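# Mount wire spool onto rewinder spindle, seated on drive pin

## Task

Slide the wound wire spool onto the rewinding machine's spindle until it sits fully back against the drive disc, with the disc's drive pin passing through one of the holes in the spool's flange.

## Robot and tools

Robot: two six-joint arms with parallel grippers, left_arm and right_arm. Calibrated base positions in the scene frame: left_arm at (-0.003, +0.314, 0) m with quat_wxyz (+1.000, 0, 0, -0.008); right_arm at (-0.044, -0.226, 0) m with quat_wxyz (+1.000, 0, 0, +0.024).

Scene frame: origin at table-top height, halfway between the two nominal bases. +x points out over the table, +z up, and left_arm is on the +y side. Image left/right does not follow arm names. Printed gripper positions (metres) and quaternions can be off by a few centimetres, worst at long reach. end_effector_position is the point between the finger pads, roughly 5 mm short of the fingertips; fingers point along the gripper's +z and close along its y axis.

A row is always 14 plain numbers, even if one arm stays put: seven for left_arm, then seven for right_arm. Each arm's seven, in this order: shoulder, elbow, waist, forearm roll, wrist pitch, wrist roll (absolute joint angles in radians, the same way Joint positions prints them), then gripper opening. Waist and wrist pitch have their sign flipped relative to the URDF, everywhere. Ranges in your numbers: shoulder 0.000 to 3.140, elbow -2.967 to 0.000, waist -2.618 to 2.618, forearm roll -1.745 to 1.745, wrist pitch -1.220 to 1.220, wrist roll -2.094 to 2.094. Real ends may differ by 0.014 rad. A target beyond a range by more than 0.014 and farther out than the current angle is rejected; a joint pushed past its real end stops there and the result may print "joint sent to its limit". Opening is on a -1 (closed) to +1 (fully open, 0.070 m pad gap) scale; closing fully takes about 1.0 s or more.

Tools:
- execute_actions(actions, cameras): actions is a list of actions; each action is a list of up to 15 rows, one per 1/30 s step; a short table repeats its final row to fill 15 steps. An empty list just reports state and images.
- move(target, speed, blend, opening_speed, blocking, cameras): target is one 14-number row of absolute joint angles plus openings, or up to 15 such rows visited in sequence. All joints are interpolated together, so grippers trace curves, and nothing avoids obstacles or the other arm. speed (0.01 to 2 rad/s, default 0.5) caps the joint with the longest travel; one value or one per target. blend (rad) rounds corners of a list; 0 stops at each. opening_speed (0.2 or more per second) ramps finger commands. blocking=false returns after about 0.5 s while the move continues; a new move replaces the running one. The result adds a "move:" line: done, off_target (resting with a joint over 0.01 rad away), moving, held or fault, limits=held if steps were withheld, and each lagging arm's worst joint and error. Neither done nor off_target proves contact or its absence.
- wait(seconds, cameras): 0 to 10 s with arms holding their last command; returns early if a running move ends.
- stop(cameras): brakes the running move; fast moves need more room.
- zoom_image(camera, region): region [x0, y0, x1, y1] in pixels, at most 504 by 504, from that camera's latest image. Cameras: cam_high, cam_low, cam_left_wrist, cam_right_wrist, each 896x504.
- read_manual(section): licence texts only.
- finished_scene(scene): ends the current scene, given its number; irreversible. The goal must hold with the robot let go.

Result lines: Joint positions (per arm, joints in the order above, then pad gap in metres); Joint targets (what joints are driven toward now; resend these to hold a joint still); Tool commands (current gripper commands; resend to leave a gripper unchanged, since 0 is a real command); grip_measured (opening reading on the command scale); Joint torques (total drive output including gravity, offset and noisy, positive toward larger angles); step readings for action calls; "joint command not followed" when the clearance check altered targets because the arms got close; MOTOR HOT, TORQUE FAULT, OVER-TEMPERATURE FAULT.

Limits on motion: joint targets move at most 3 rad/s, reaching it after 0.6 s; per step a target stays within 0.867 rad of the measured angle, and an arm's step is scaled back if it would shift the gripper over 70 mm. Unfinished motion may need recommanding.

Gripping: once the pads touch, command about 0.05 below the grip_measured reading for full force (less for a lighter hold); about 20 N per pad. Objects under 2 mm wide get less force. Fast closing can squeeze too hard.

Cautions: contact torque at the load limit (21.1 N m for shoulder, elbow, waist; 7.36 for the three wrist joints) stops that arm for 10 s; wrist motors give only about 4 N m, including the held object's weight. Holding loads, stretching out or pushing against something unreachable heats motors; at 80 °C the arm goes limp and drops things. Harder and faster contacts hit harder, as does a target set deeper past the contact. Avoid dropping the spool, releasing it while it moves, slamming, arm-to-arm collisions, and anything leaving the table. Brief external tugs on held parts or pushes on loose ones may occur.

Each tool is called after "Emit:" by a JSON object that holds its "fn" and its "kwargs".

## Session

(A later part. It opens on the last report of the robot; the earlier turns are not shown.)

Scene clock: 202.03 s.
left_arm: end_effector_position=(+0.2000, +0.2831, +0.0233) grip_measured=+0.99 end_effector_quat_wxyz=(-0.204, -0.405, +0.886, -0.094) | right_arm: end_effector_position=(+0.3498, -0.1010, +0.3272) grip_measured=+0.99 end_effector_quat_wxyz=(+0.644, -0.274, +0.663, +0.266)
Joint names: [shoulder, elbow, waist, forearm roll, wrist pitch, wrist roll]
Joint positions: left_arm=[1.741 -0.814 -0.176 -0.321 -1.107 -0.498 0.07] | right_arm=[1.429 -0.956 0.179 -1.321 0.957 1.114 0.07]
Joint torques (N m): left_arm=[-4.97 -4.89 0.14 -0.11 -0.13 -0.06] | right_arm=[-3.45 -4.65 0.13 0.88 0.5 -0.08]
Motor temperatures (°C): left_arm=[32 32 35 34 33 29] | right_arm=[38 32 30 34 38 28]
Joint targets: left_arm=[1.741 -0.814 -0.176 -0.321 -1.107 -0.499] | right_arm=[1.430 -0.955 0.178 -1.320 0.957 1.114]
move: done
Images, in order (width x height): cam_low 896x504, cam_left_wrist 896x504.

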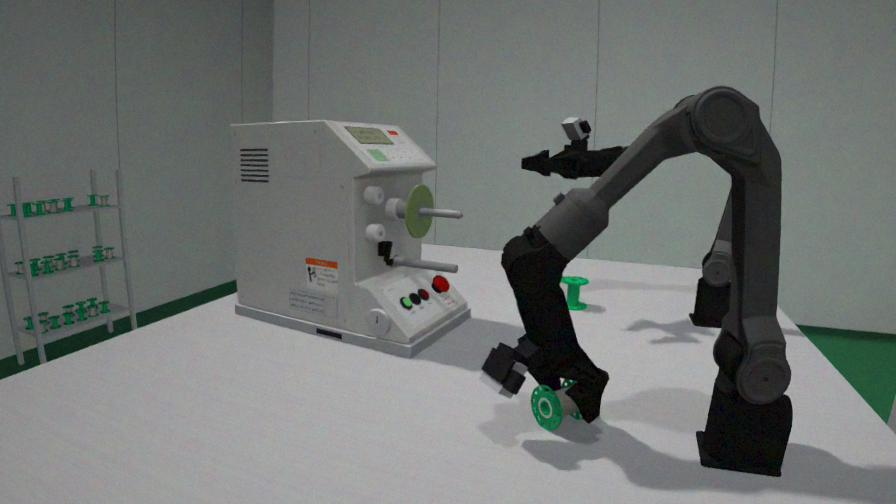

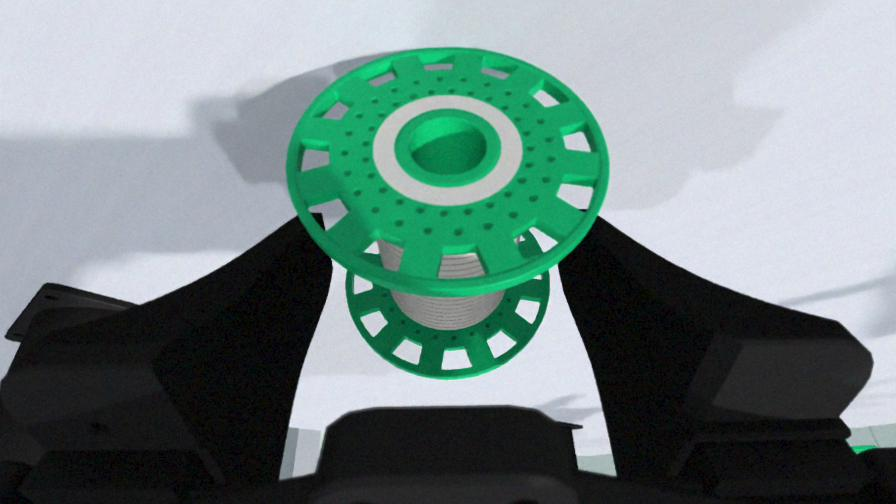

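Emit:
{"fn": "move", "kwargs": {"target": [1.741, -0.814, -0.1755, -0.321, -1.107, -0.499, -0.15, 1.43, -0.955, 0.178, -1.3205, 0.957, 1.114, 1], "opening_speed": 0.4, "cameras": ["cam_low", "cam_left_wrist"]}}

Emit:
{"fn": "zoom_image", "kwargs": {"camera": "cam_left_wrist", "region": [270, 40, 630, 400]}}

Emit:
{"fn": "zoom_image", "kwargs": {"camera": "cam_low", "region": [480, 280, 660, 460]}}

Scene clock: 208.70 s.
left_arm: end_effector_position=(+0.2000, +0.2831, +0.0233) grip_measured=+0.70 end_effector_quat_wxyz=(-0.204, -0.405, +0.886, -0.094) | right_arm: end_effector_position=(+0.3498, -0.1010, +0.3272) grip_measured=+0.99 end_effector_quat_wxyz=(+0.644, -0.274, +0.663, +0.266)
Joint names: [shoulder, elbow, waist, forearm roll, wrist pitch, wrist roll]
Joint positions: left_arm=[1.741 -0.814 -0.176 -0.321 -1.107 -0.498 0.059] | right_arm=[1.429 -0.956 0.179 -1.321 0.957 1.114 0.07]
Joint torques (N m): left_arm=[-5.92 -3.37 0.48 -0.07 -0.25 -0.08] | right_arm=[-3.45 -4.72 0.3 0.92 0.56 -0.06]
Motor temperatures (°C): left_arm=[32 32 35 34 33 29] | right_arm=[38 32 30 34 38 28]
Joint targets: left_arm=[1.741 -0.814 -0.175 -0.321 -1.107 -0.499] | right_arm=[1.430 -0.955 0.178 -1.320 0.957 1.114]
move: done
Images, in order (width x height): cam_low 896x504, cam_left_wrist 896x504.

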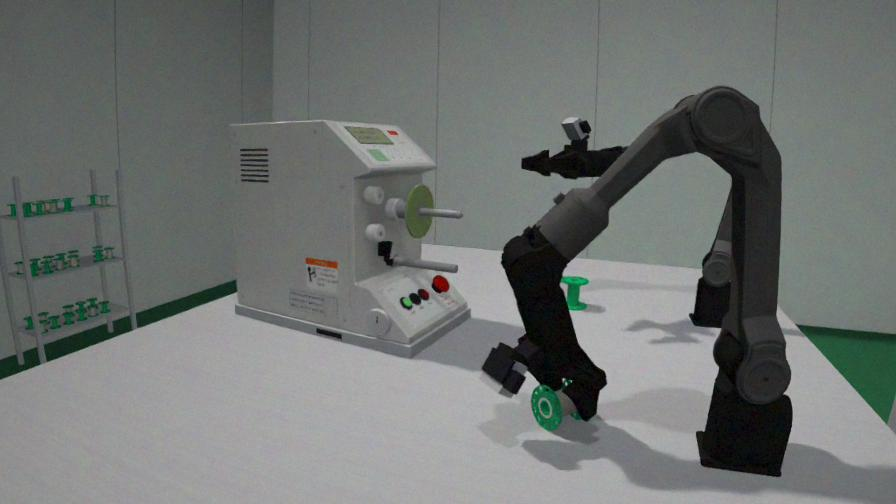

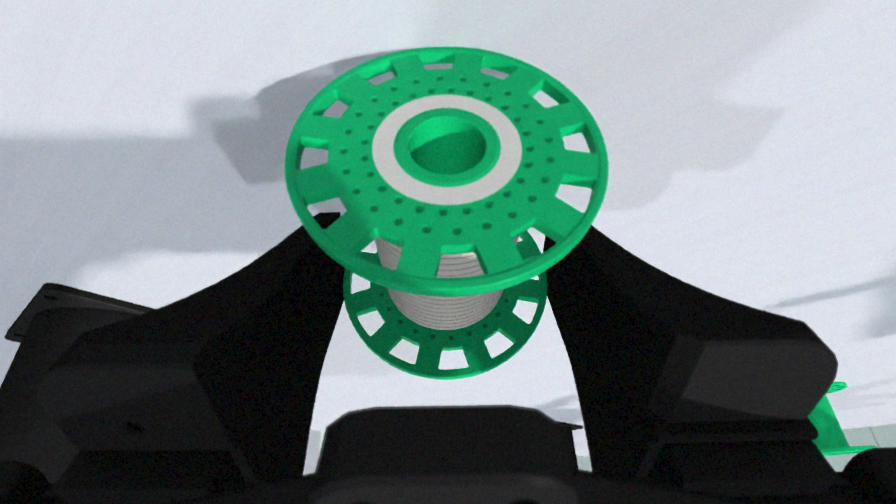

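Scaled by 1.400 from the camera's 896x504 image, which has a finer 1280x720 frame.

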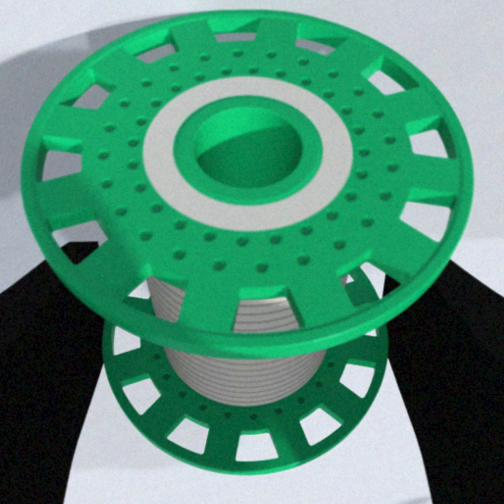

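Scaled by 2.800 from the camera's 896x504 image, which has a finer 1280x720 frame.

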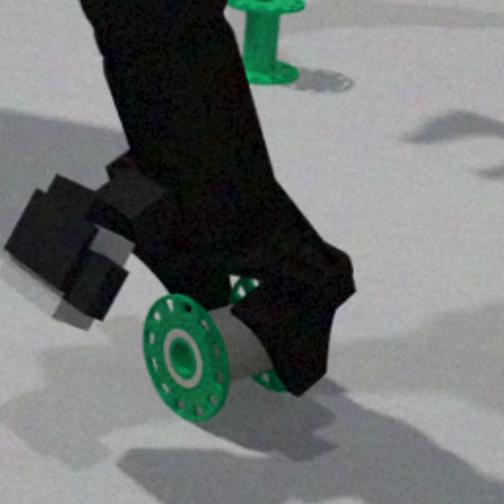

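Emit:
{"fn": "move", "kwargs": {"target": [[1.741, -0.814, -0.1755, -0.321, -1.107, -0.499, 1, 1.43, -0.955, 0.178, -1.3205, 0.957, 1.114, 1],[1.753, -0.831, -0.1866, -0.315, -1.117, -0.494, 1, 1.43, -0.955, 0.178, -1.3205, 0.957, 1.114, 1],[1.753, -0.831, -0.1866, -0.315, -1.117, -0.494, -0.15, 1.43, -0.955, 0.178, -1.3205, 0.957, 1.114, 1]], "speed": 0.08, "opening_speed": 0.5, "cameras": ["cam_low", "cam_left_wrist"]}}

Emit:
{"fn": "zoom_image", "kwargs": {"camera": "cam_left_wrist", "region": [270, 40, 630, 400]}}

Emit:
{"fn": "zoom_image", "kwargs": {"camera": "cam_low", "region": [480, 280, 660, 460]}}

Scene clock: 219.77 s.
left_arm: end_effector_position=(+0.2029, +0.2866, +0.0234) grip_measured=+0.00 end_effector_quat_wxyz=(-0.205, -0.406, +0.886, -0.094) | right_arm: end_effector_position=(+0.3498, -0.1010, +0.3272) grip_measured=+0.99 end_effector_quat_wxyz=(+0.644, -0.274, +0.663, +0.266)
Joint names: [shoulder, elbow, waist, forearm roll, wrist pitch, wrist roll]
Joint positions: left_arm=[1.753 -0.831 -0.187 -0.315 -1.117 -0.494 0.035] | right_arm=[1.429 -0.956 0.179 -1.321 0.957 1.114 0.07]
Joint torques (N m): left_arm=[-5.06 -2.98 0.96 -0.08 -0.31 0.09] | right_arm=[-3.46 -4.73 0.42 0.97 0.66 -0.03]
Motor temperatures (°C): left_arm=[32 31 35 34 33 29] | right_arm=[38 32 30 34 38 28]
Joint targets: left_arm=[1.753 -0.831 -0.187 -0.315 -1.117 -0.494] | right_arm=[1.430 -0.955 0.178 -1.320 0.957 1.114]
move: done
Images, in order (width x height): cam_low 896x504, cam_left_wrist 896x504.

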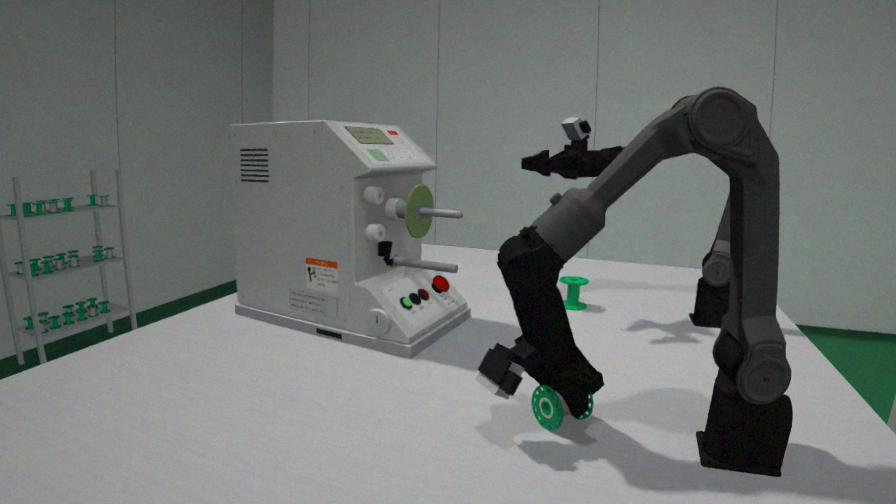

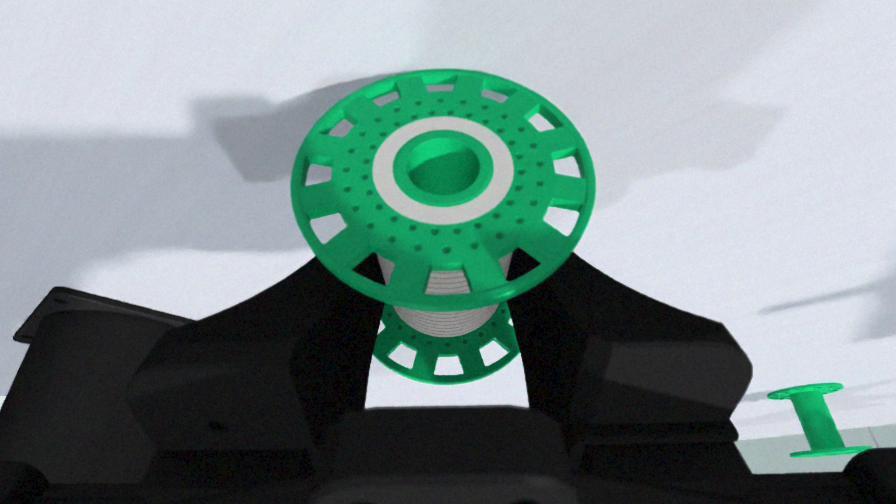

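Scaled by 1.400 from the camera's 896x504 image, which has a finer 1280x720 frame.

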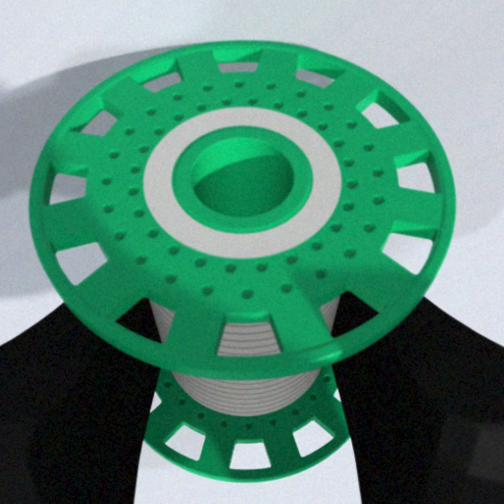

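Scaled by 2.800 from the camera's 896x504 image, which has a finer 1280x720 frame.

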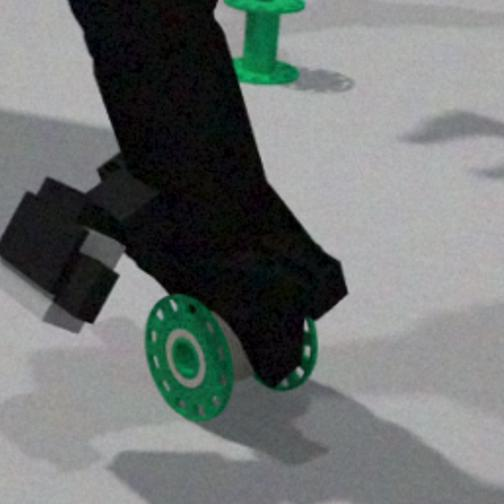

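Emit:
{"fn": "move", "kwargs": {"target": [[1.4, -0.82, -0.187, -0.315, -1.1, -0.494, -0.15, 1.43, -0.955, 0.178, -1.3205, 0.957, 1.114, 1],[1.15, -0.8, 0.0, 0.5, 0.0, 0.2, -0.15, 1.43, -0.955, 0.178, -1.3205, 0.957, 1.114, 1],[1.5, -0.95, 0.125, 1.1, 1.05, 0.75, -0.15, 1.43, -0.955, 0.178, -1.3205, 0.957, 1.114, 1]], "speed": [0.15, 0.5, 0.5], "blend": 0.08}}

Scene clock: 233.87 s.
left_arm: end_effector_position=(+0.3597, +0.0894, +0.3435) grip_measured=+0.00 end_effector_quat_wxyz=(+0.712, +0.645, +0.138, +0.240) | right_arm: end_effector_position=(+0.3498, -0.1010, +0.3272) grip_measured=+0.99 end_effector_quat_wxyz=(+0.644, -0.274, +0.663, +0.266)
Joint names: [shoulder, elbow, waist, forearm roll, wrist pitch, wrist roll]
Joint positions: left_arm=[1.5 -0.949 0.125 1.1 1.05 0.751 0.035] | right_arm=[1.429 -0.956 0.179 -1.321 0.957 1.114 0.07]
Joint torques (N m): left_arm=[-6.01 -8.66 0.37 -1.12 0.52 -0.25] | right_arm=[-3.4 -4.8 0.62 1.01 0.69 -0.06]
Motor temperatures (°C): left_arm=[32 32 35 34 33 29] | right_arm=[39 32 30 35 38 28]
Joint targets: left_arm=[1.500 -0.950 0.125 1.100 1.050 0.750] | right_arm=[1.430 -0.955 0.178 -1.320 0.957 1.114]
move: done

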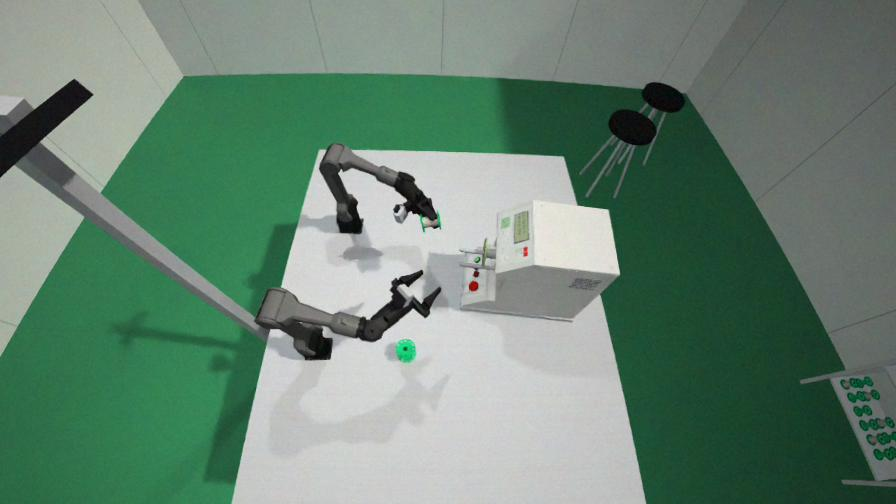

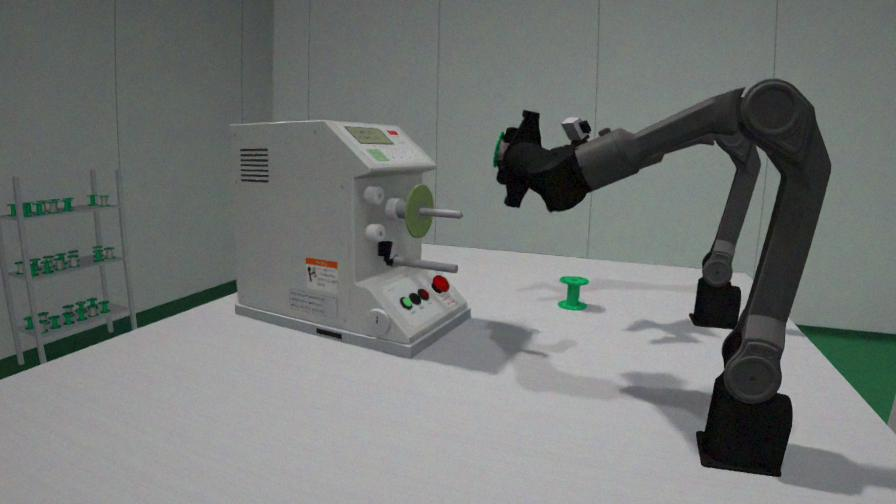

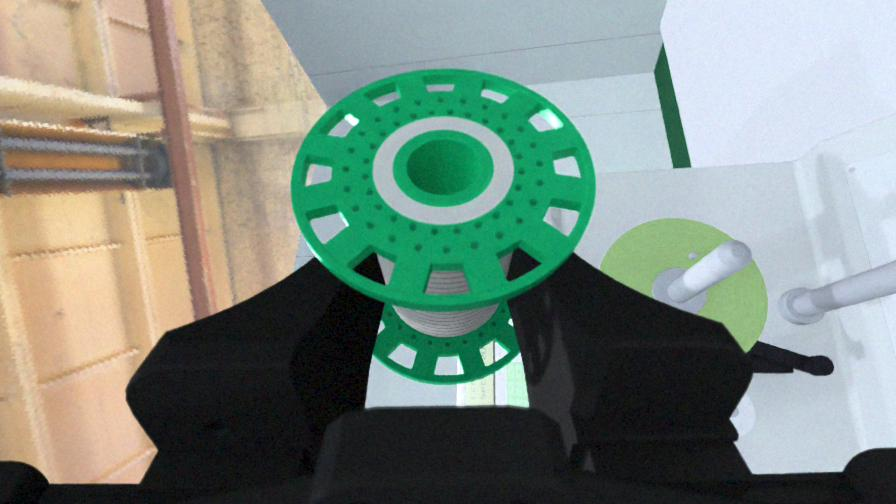

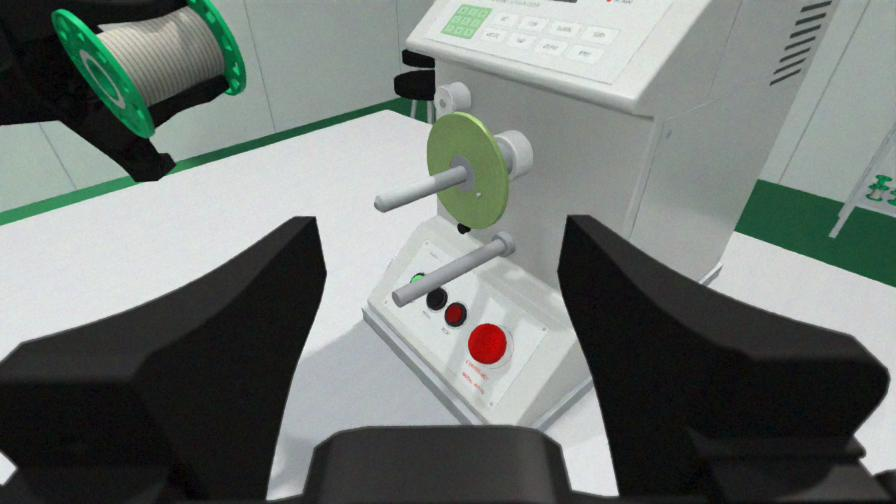

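Emit:
{"fn": "move", "kwargs": {"target": [1.796, -0.961, 0.125, 1.257, 1.184, 0.821, -0.15, 1.43, -0.955, 0.178, -1.3205, 0.957, 1.114, 1], "speed": 0.3}}

Emit:
{"fn": "zoom_image", "kwargs": {"camera": "cam_right_wrist", "region": [100, 60, 560, 320]}}

Emit:
{"fn": "zoom_image", "kwargs": {"camera": "cam_left_wrist", "region": [270, 40, 630, 400]}}

Emit:
{"fn": "zoom_image", "kwargs": {"camera": "cam_high", "region": [400, 200, 540, 300]}}

Scene clock: 236.33 s.
left_arm: end_effector_position=(+0.3697, +0.0638, +0.2239) grip_measured=+0.00 end_effector_quat_wxyz=(+0.678, +0.714, +0.118, +0.128) | right_arm: end_effector_position=(+0.3498, -0.1010, +0.3272) grip_measured=+0.99 end_effector_quat_wxyz=(+0.644, -0.274, +0.663, +0.266)
Joint names: [shoulder, elbow, waist, forearm roll, wrist pitch, wrist roll]
Joint positions: left_arm=[1.798 -0.961 0.125 1.257 1.184 0.821 0.035] | right_arm=[1.429 -0.956 0.179 -1.321 0.957 1.114 0.07]
Joint torques (N m): left_arm=[-8.65 -7.38 -0.1 -1.05 0.76 -0.11] | right_arm=[-3.41 -4.77 0.66 1 0.68 -0.06]
Motor temperatures (°C): left_arm=[32 32 35 35 33 29] | right_arm=[39 32 30 35 38 28]
Joint targets: left_arm=[1.796 -0.961 0.125 1.257 1.184 0.821] | right_arm=[1.430 -0.955 0.178 -1.320 0.957 1.114]
move: done

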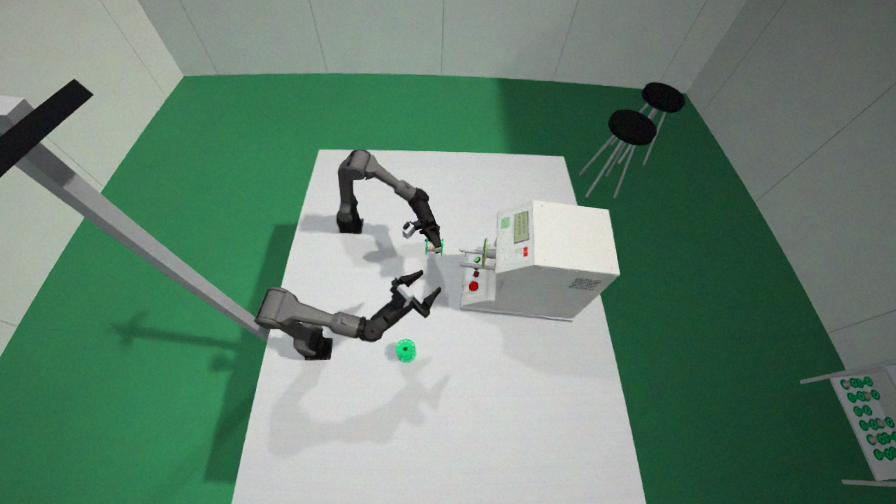

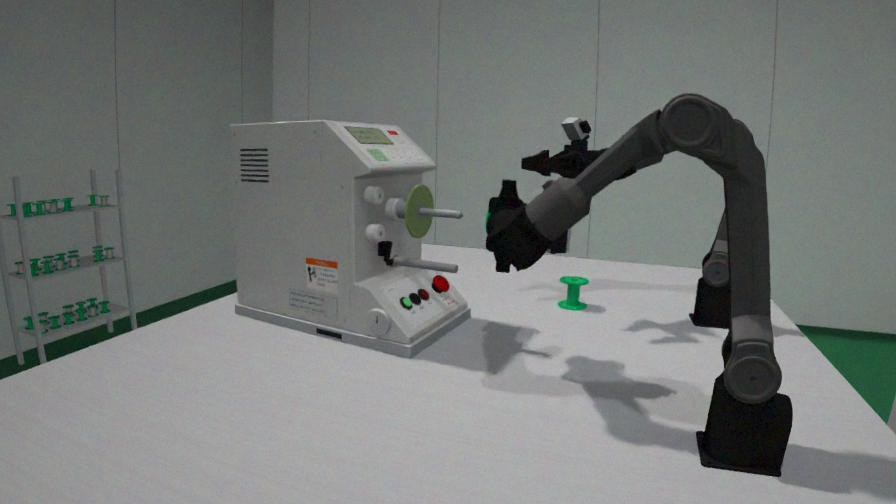

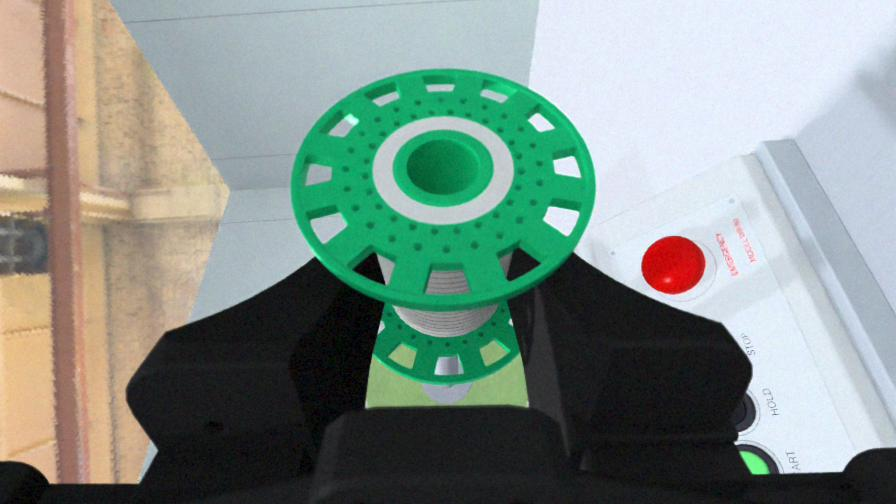

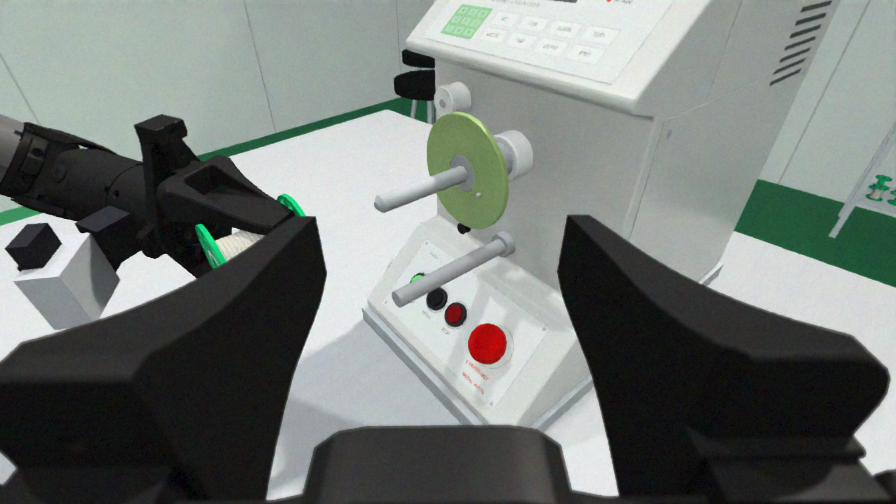

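Scaled by 1.096 from the camera's 896x504 image, which has a finer 1280x720 frame.

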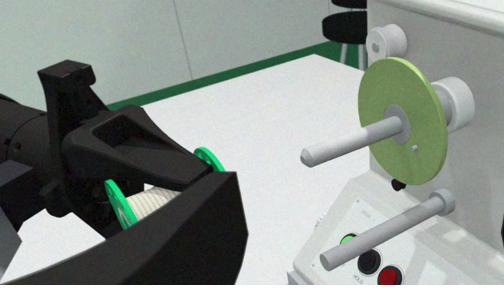

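Scaled by 1.400 from the camera's 896x504 image, which has a finer 1280x720 frame.

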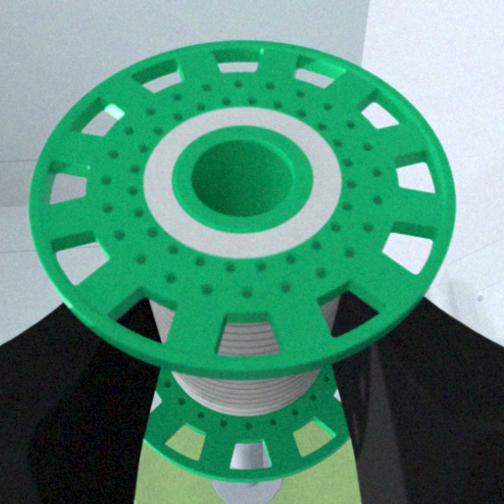

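Scaled by 3.600 from the camera's 896x504 image, which has a finer 1280x720 frame.

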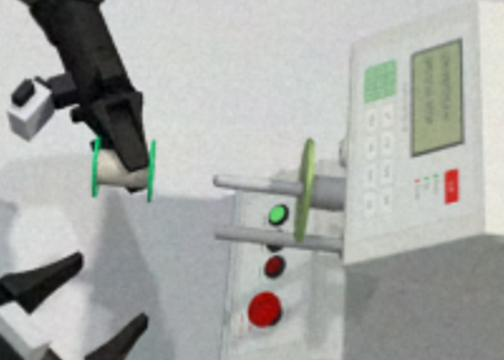

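Emit:
{"fn": "move", "kwargs": {"target": [1.796, -0.961, 0.125, 1.257, 1.184, 0.821, -0.15, 1.24, -0.674, -0.004, -1.132, 0.832, 0.933, 1], "speed": 0.4, "cameras": ["cam_right_wrist", "cam_low"]}}

Emit:
{"fn": "zoom_image", "kwargs": {"camera": "cam_right_wrist", "region": [320, 90, 580, 270]}}

Scene clock: 241.67 s.
left_arm: end_effector_position=(+0.3696, +0.0638, +0.2243) grip_measured=+0.00 end_effector_quat_wxyz=(+0.678, +0.714, +0.118, +0.128) | right_arm: end_effector_position=(+0.2893, -0.0601, +0.2991) grip_measured=+0.99 end_effector_quat_wxyz=(+0.643, -0.275, +0.664, +0.266)
Joint names: [shoulder, elbow, waist, forearm roll, wrist pitch, wrist roll]
Joint positions: left_arm=[1.797 -0.961 0.125 1.257 1.184 0.821 0.035] | right_arm=[1.239 -0.672 -0.005 -1.131 0.832 0.933 0.07]
Joint torques (N m): left_arm=[-8.62 -5.16 0.37 -0.92 0.66 -0.21] | right_arm=[-1.32 -6.77 1.26 0.62 0.84 -0.03]
Motor temperatures (°C): left_arm=[33 32 35 35 34 29] | right_arm=[39 32 29 35 38 28]
Joint targets: left_arm=[1.796 -0.961 0.125 1.257 1.184 0.821] | right_arm=[1.240 -0.674 -0.004 -1.132 0.832 0.933]
move: done
Images, in order (width x height): cam_low 896x504, cam_right_wrist 896x504.

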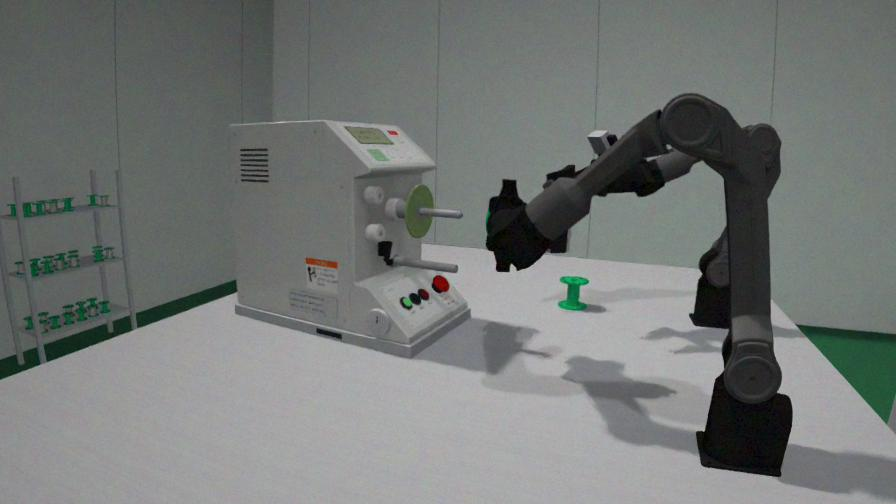

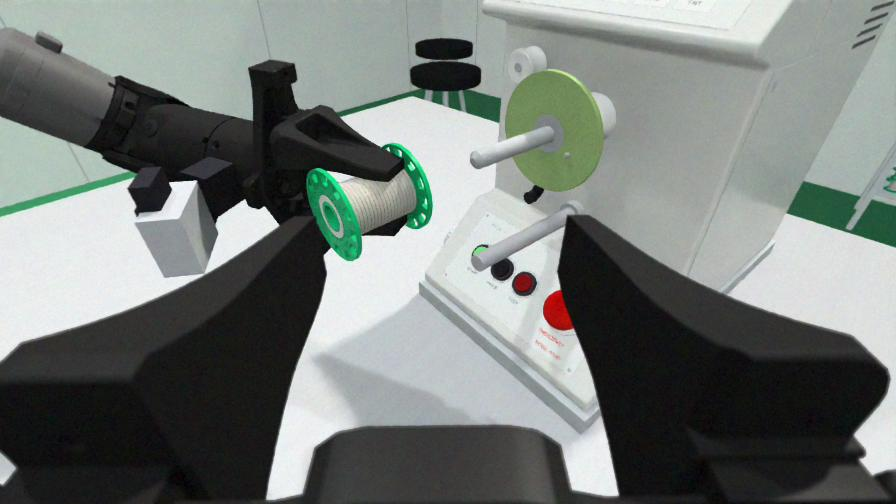

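Scaled by 1.938 from the camera's 896x504 image, which has a finer 1280x720 frame.

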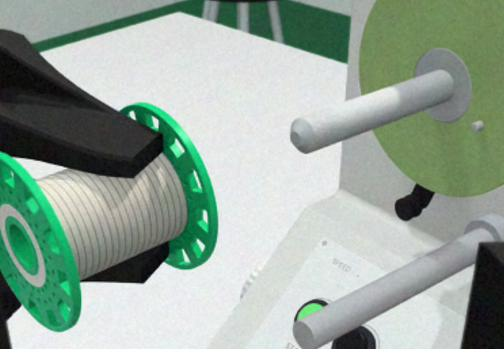

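Emit:
{"fn": "wait", "kwargs": {"seconds": 0.1}}

Emit:
{"fn": "zoom_image", "kwargs": {"camera": "cam_high", "region": [420, 225, 500, 275]}}

Emit:
{"fn": "zoom_image", "kwargs": {"camera": "cam_low", "region": [380, 160, 560, 290]}}

Emit:
{"fn": "zoom_image", "kwargs": {"camera": "cam_right_wrist", "region": [290, 110, 450, 270]}}

Emit:
{"fn": "zoom_image", "kwargs": {"camera": "cam_right_wrist", "region": [450, 60, 620, 210]}}

Scene clock: 246.47 s.
left_arm: end_effector_position=(+0.3696, +0.0638, +0.2243) grip_measured=+0.00 end_effector_quat_wxyz=(+0.678, +0.714, +0.118, +0.128) | right_arm: end_effector_position=(+0.2898, -0.0604, +0.2995) grip_measured=+0.99 end_effector_quat_wxyz=(+0.643, -0.275, +0.663, +0.266)
Joint names: [shoulder, elbow, waist, forearm roll, wrist pitch, wrist roll]
Joint positions: left_arm=[1.797 -0.961 0.125 1.257 1.184 0.821 0.035] | right_arm=[1.24 -0.674 -0.004 -1.131 0.832 0.933 0.07]
Joint torques (N m): left_arm=[-8.63 -5.5 0.63 -0.95 0.68 -0.18] | right_arm=[-1.27 -6.75 1.28 0.67 0.85 -0.03]
Motor temperatures (°C): left_arm=[33 32 35 35 34 29] | right_arm=[38 32 29 35 38 28]
Joint targets: left_arm=[1.796 -0.961 0.125 1.257 1.184 0.821] | right_arm=[1.240 -0.674 -0.004 -1.132 0.832 0.933]
Tool commands: left_gripper/opening=-0.15 right_gripper/opening=+1.0
wait: 0.10 s; at rest from the start

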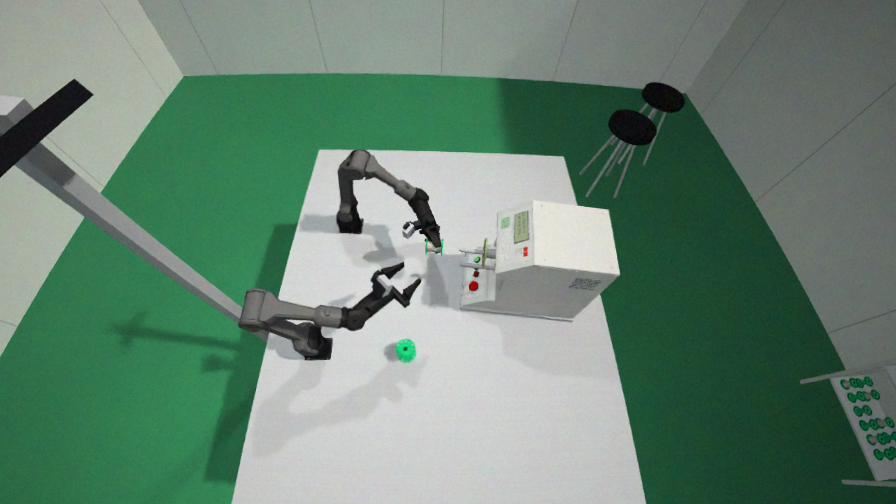

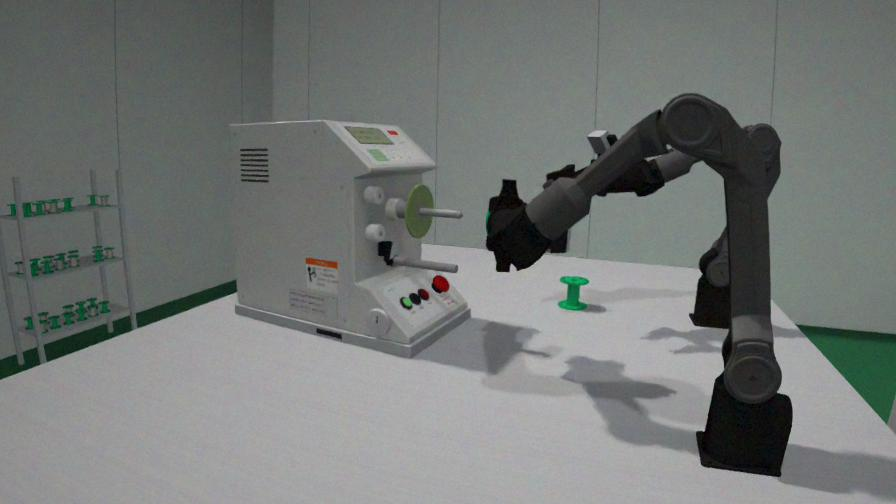

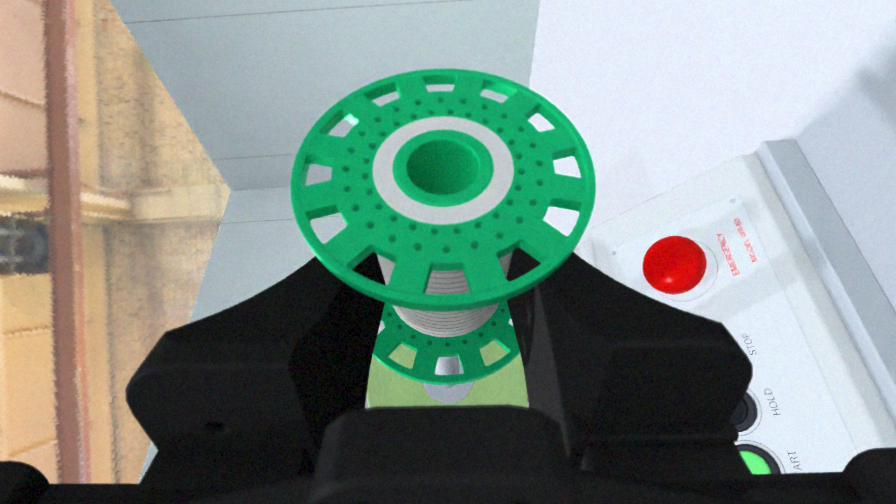

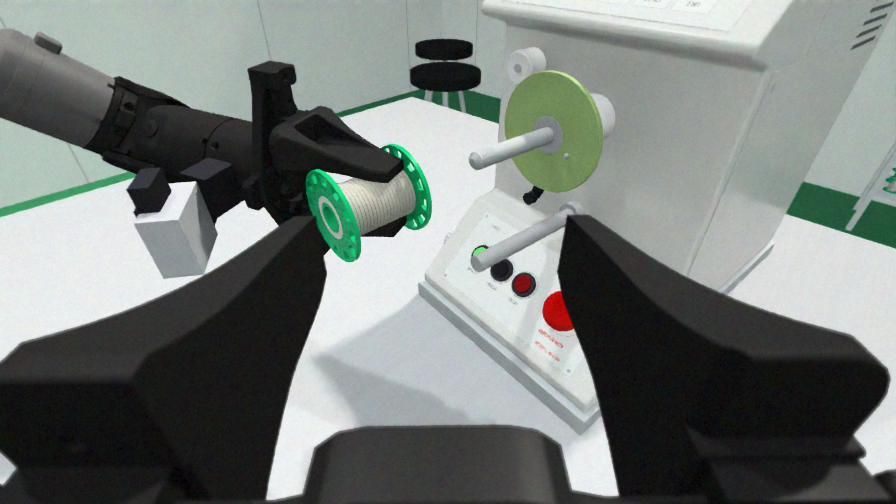

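Scaled by 6.300 from the camera's 896x504 image, which has a finer 1280x720 frame.

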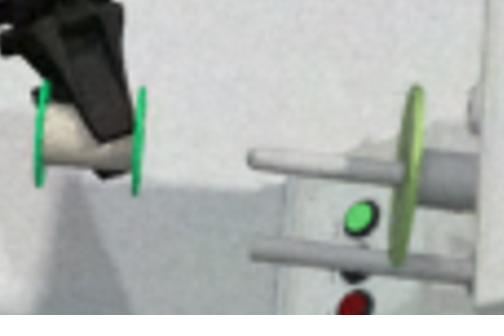

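Scaled by 2.800 from the camera's 896x504 image, which has a finer 1280x720 frame.

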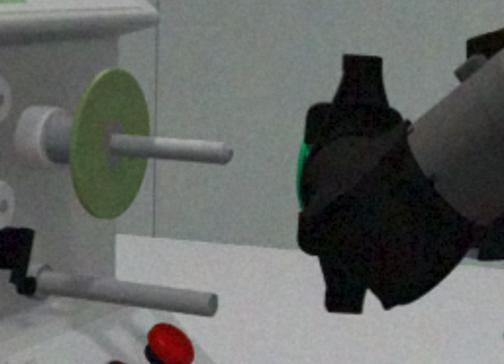

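Scaled by 3.150 from the camera's 896x504 image, which has a finer 1280x720 frame.

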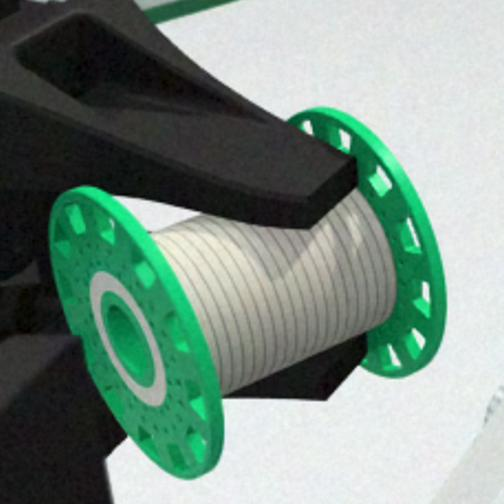

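Scaled by 2.965 from the camera's 896x504 image, which has a finer 1280x720 frame.

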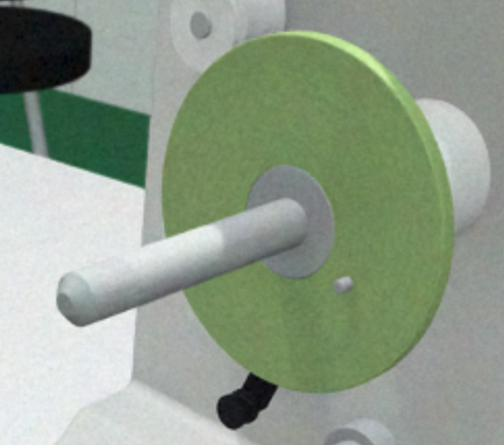

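Emit:
{"fn": "move", "kwargs": {"target": [1.919, -1.160, 0.1386, 1.2725, 1.1754, 0.7285, -0.15, 1.24, -0.674, -0.004, -1.132, 0.832, 0.933, 1], "speed": 0.15}}

Emit:
{"fn": "zoom_image", "kwargs": {"camera": "cam_high", "region": [420, 225, 500, 275]}}

Emit:
{"fn": "zoom_image", "kwargs": {"camera": "cam_low", "region": [380, 160, 560, 290]}}

Emit:
{"fn": "zoom_image", "kwargs": {"camera": "cam_right_wrist", "region": [350, 70, 590, 250]}}

Emit:
{"fn": "zoom_image", "kwargs": {"camera": "cam_left_wrist", "region": [290, 60, 600, 400]}}

Scene clock: 271.27 s.
left_arm: end_effector_position=(+0.4088, +0.0519, +0.2304) grip_measured=+0.00 end_effector_quat_wxyz=(+0.688, +0.707, +0.119, +0.118) | right_arm: end_effector_position=(+0.2898, -0.0604, +0.2995) grip_measured=+0.99 end_effector_quat_wxyz=(+0.643, -0.275, +0.663, +0.266)
Joint names: [shoulder, elbow, waist, forearm roll, wrist pitch, wrist roll]
Joint positions: left_arm=[1.92 -1.161 0.139 1.272 1.175 0.728 0.035] | right_arm=[1.24 -0.674 -0.004 -1.131 0.832 0.933 0.07]
Joint torques (N m): left_arm=[-8.86 -6.19 1.07 -0.98 0.66 0] | right_arm=[-1.28 -6.76 1.2 0.72 0.8 -0.07]
Motor temperatures (°C): left_arm=[33 32 35 35 34 29] | right_arm=[38 33 29 34 38 28]
Joint targets: left_arm=[1.919 -1.160 0.139 1.273 1.175 0.728] | right_arm=[1.240 -0.674 -0.004 -1.132 0.832 0.933]
move: done

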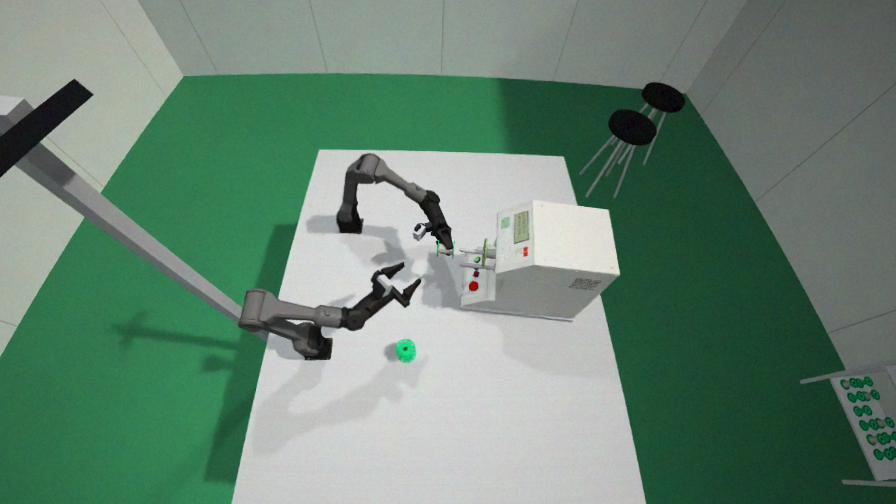

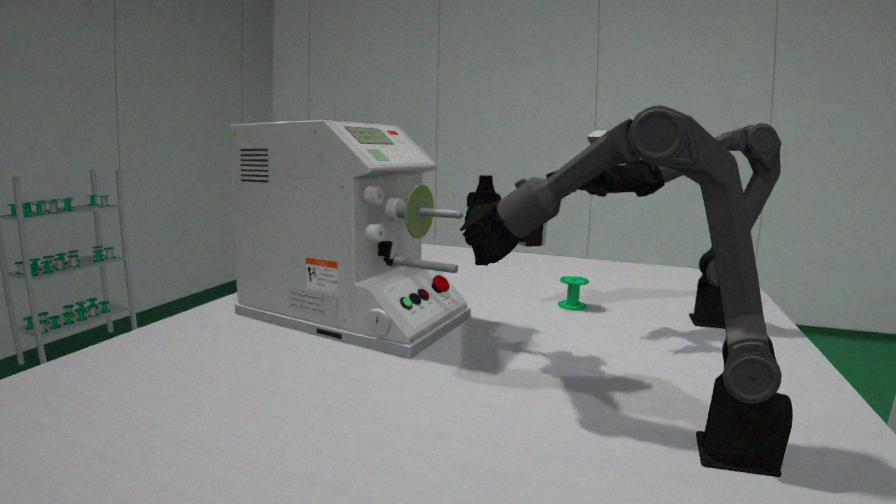

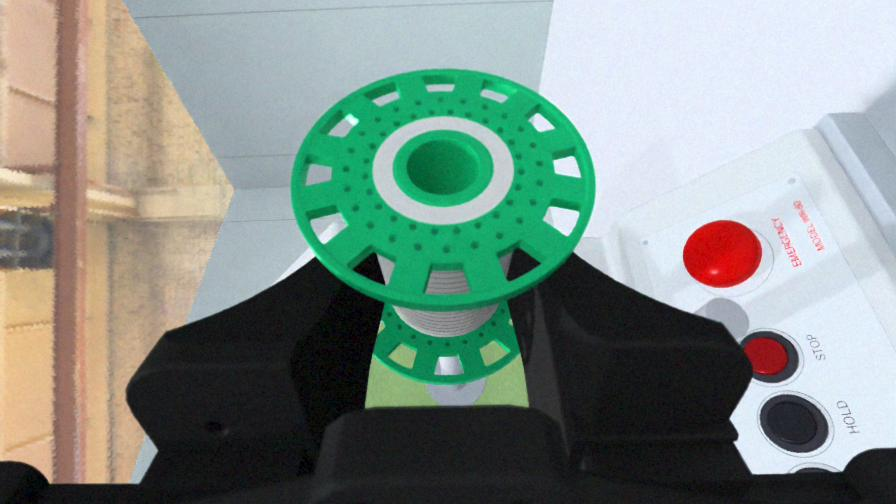

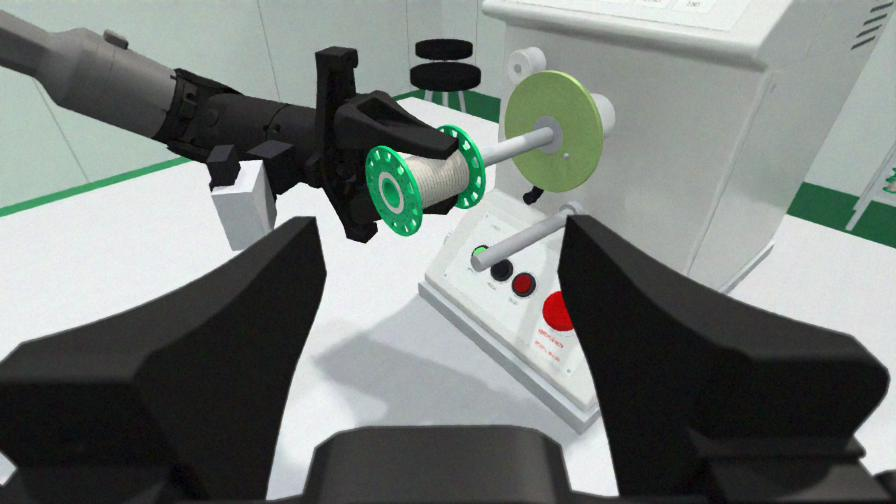

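Scaled by 6.300 from the camera's 896x504 image, which has a finer 1280x720 frame.

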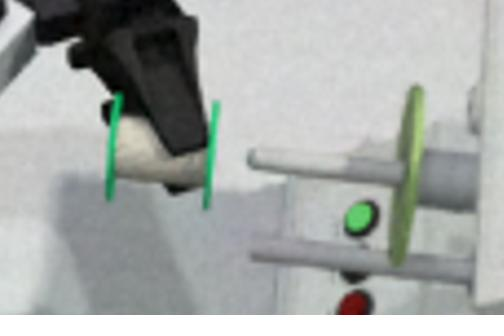

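Scaled by 2.800 from the camera's 896x504 image, which has a finer 1280x720 frame.

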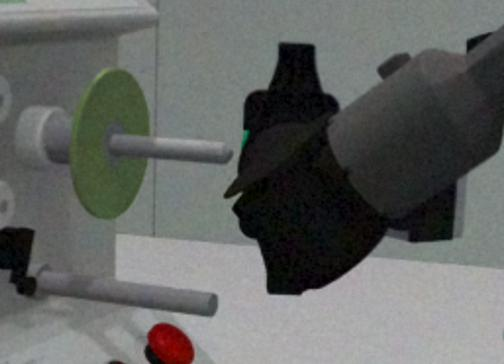

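Scaled by 2.100 from the camera's 896x504 image, which has a finer 1280x720 frame.

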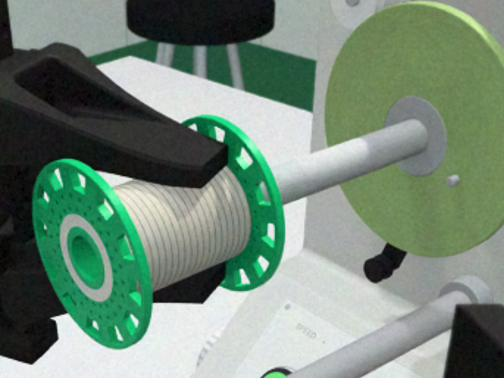

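Scaled by 1.482 from the camera's 896x504 image, which has a finer 1280x720 frame.

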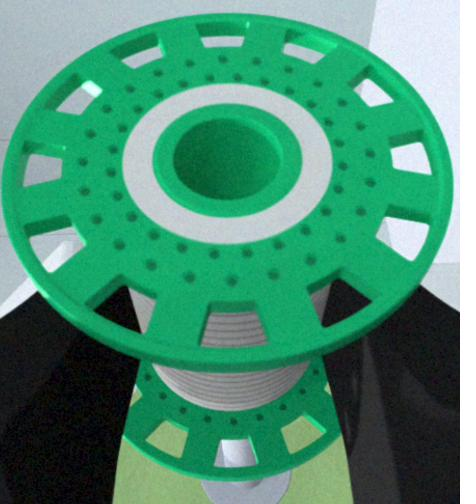

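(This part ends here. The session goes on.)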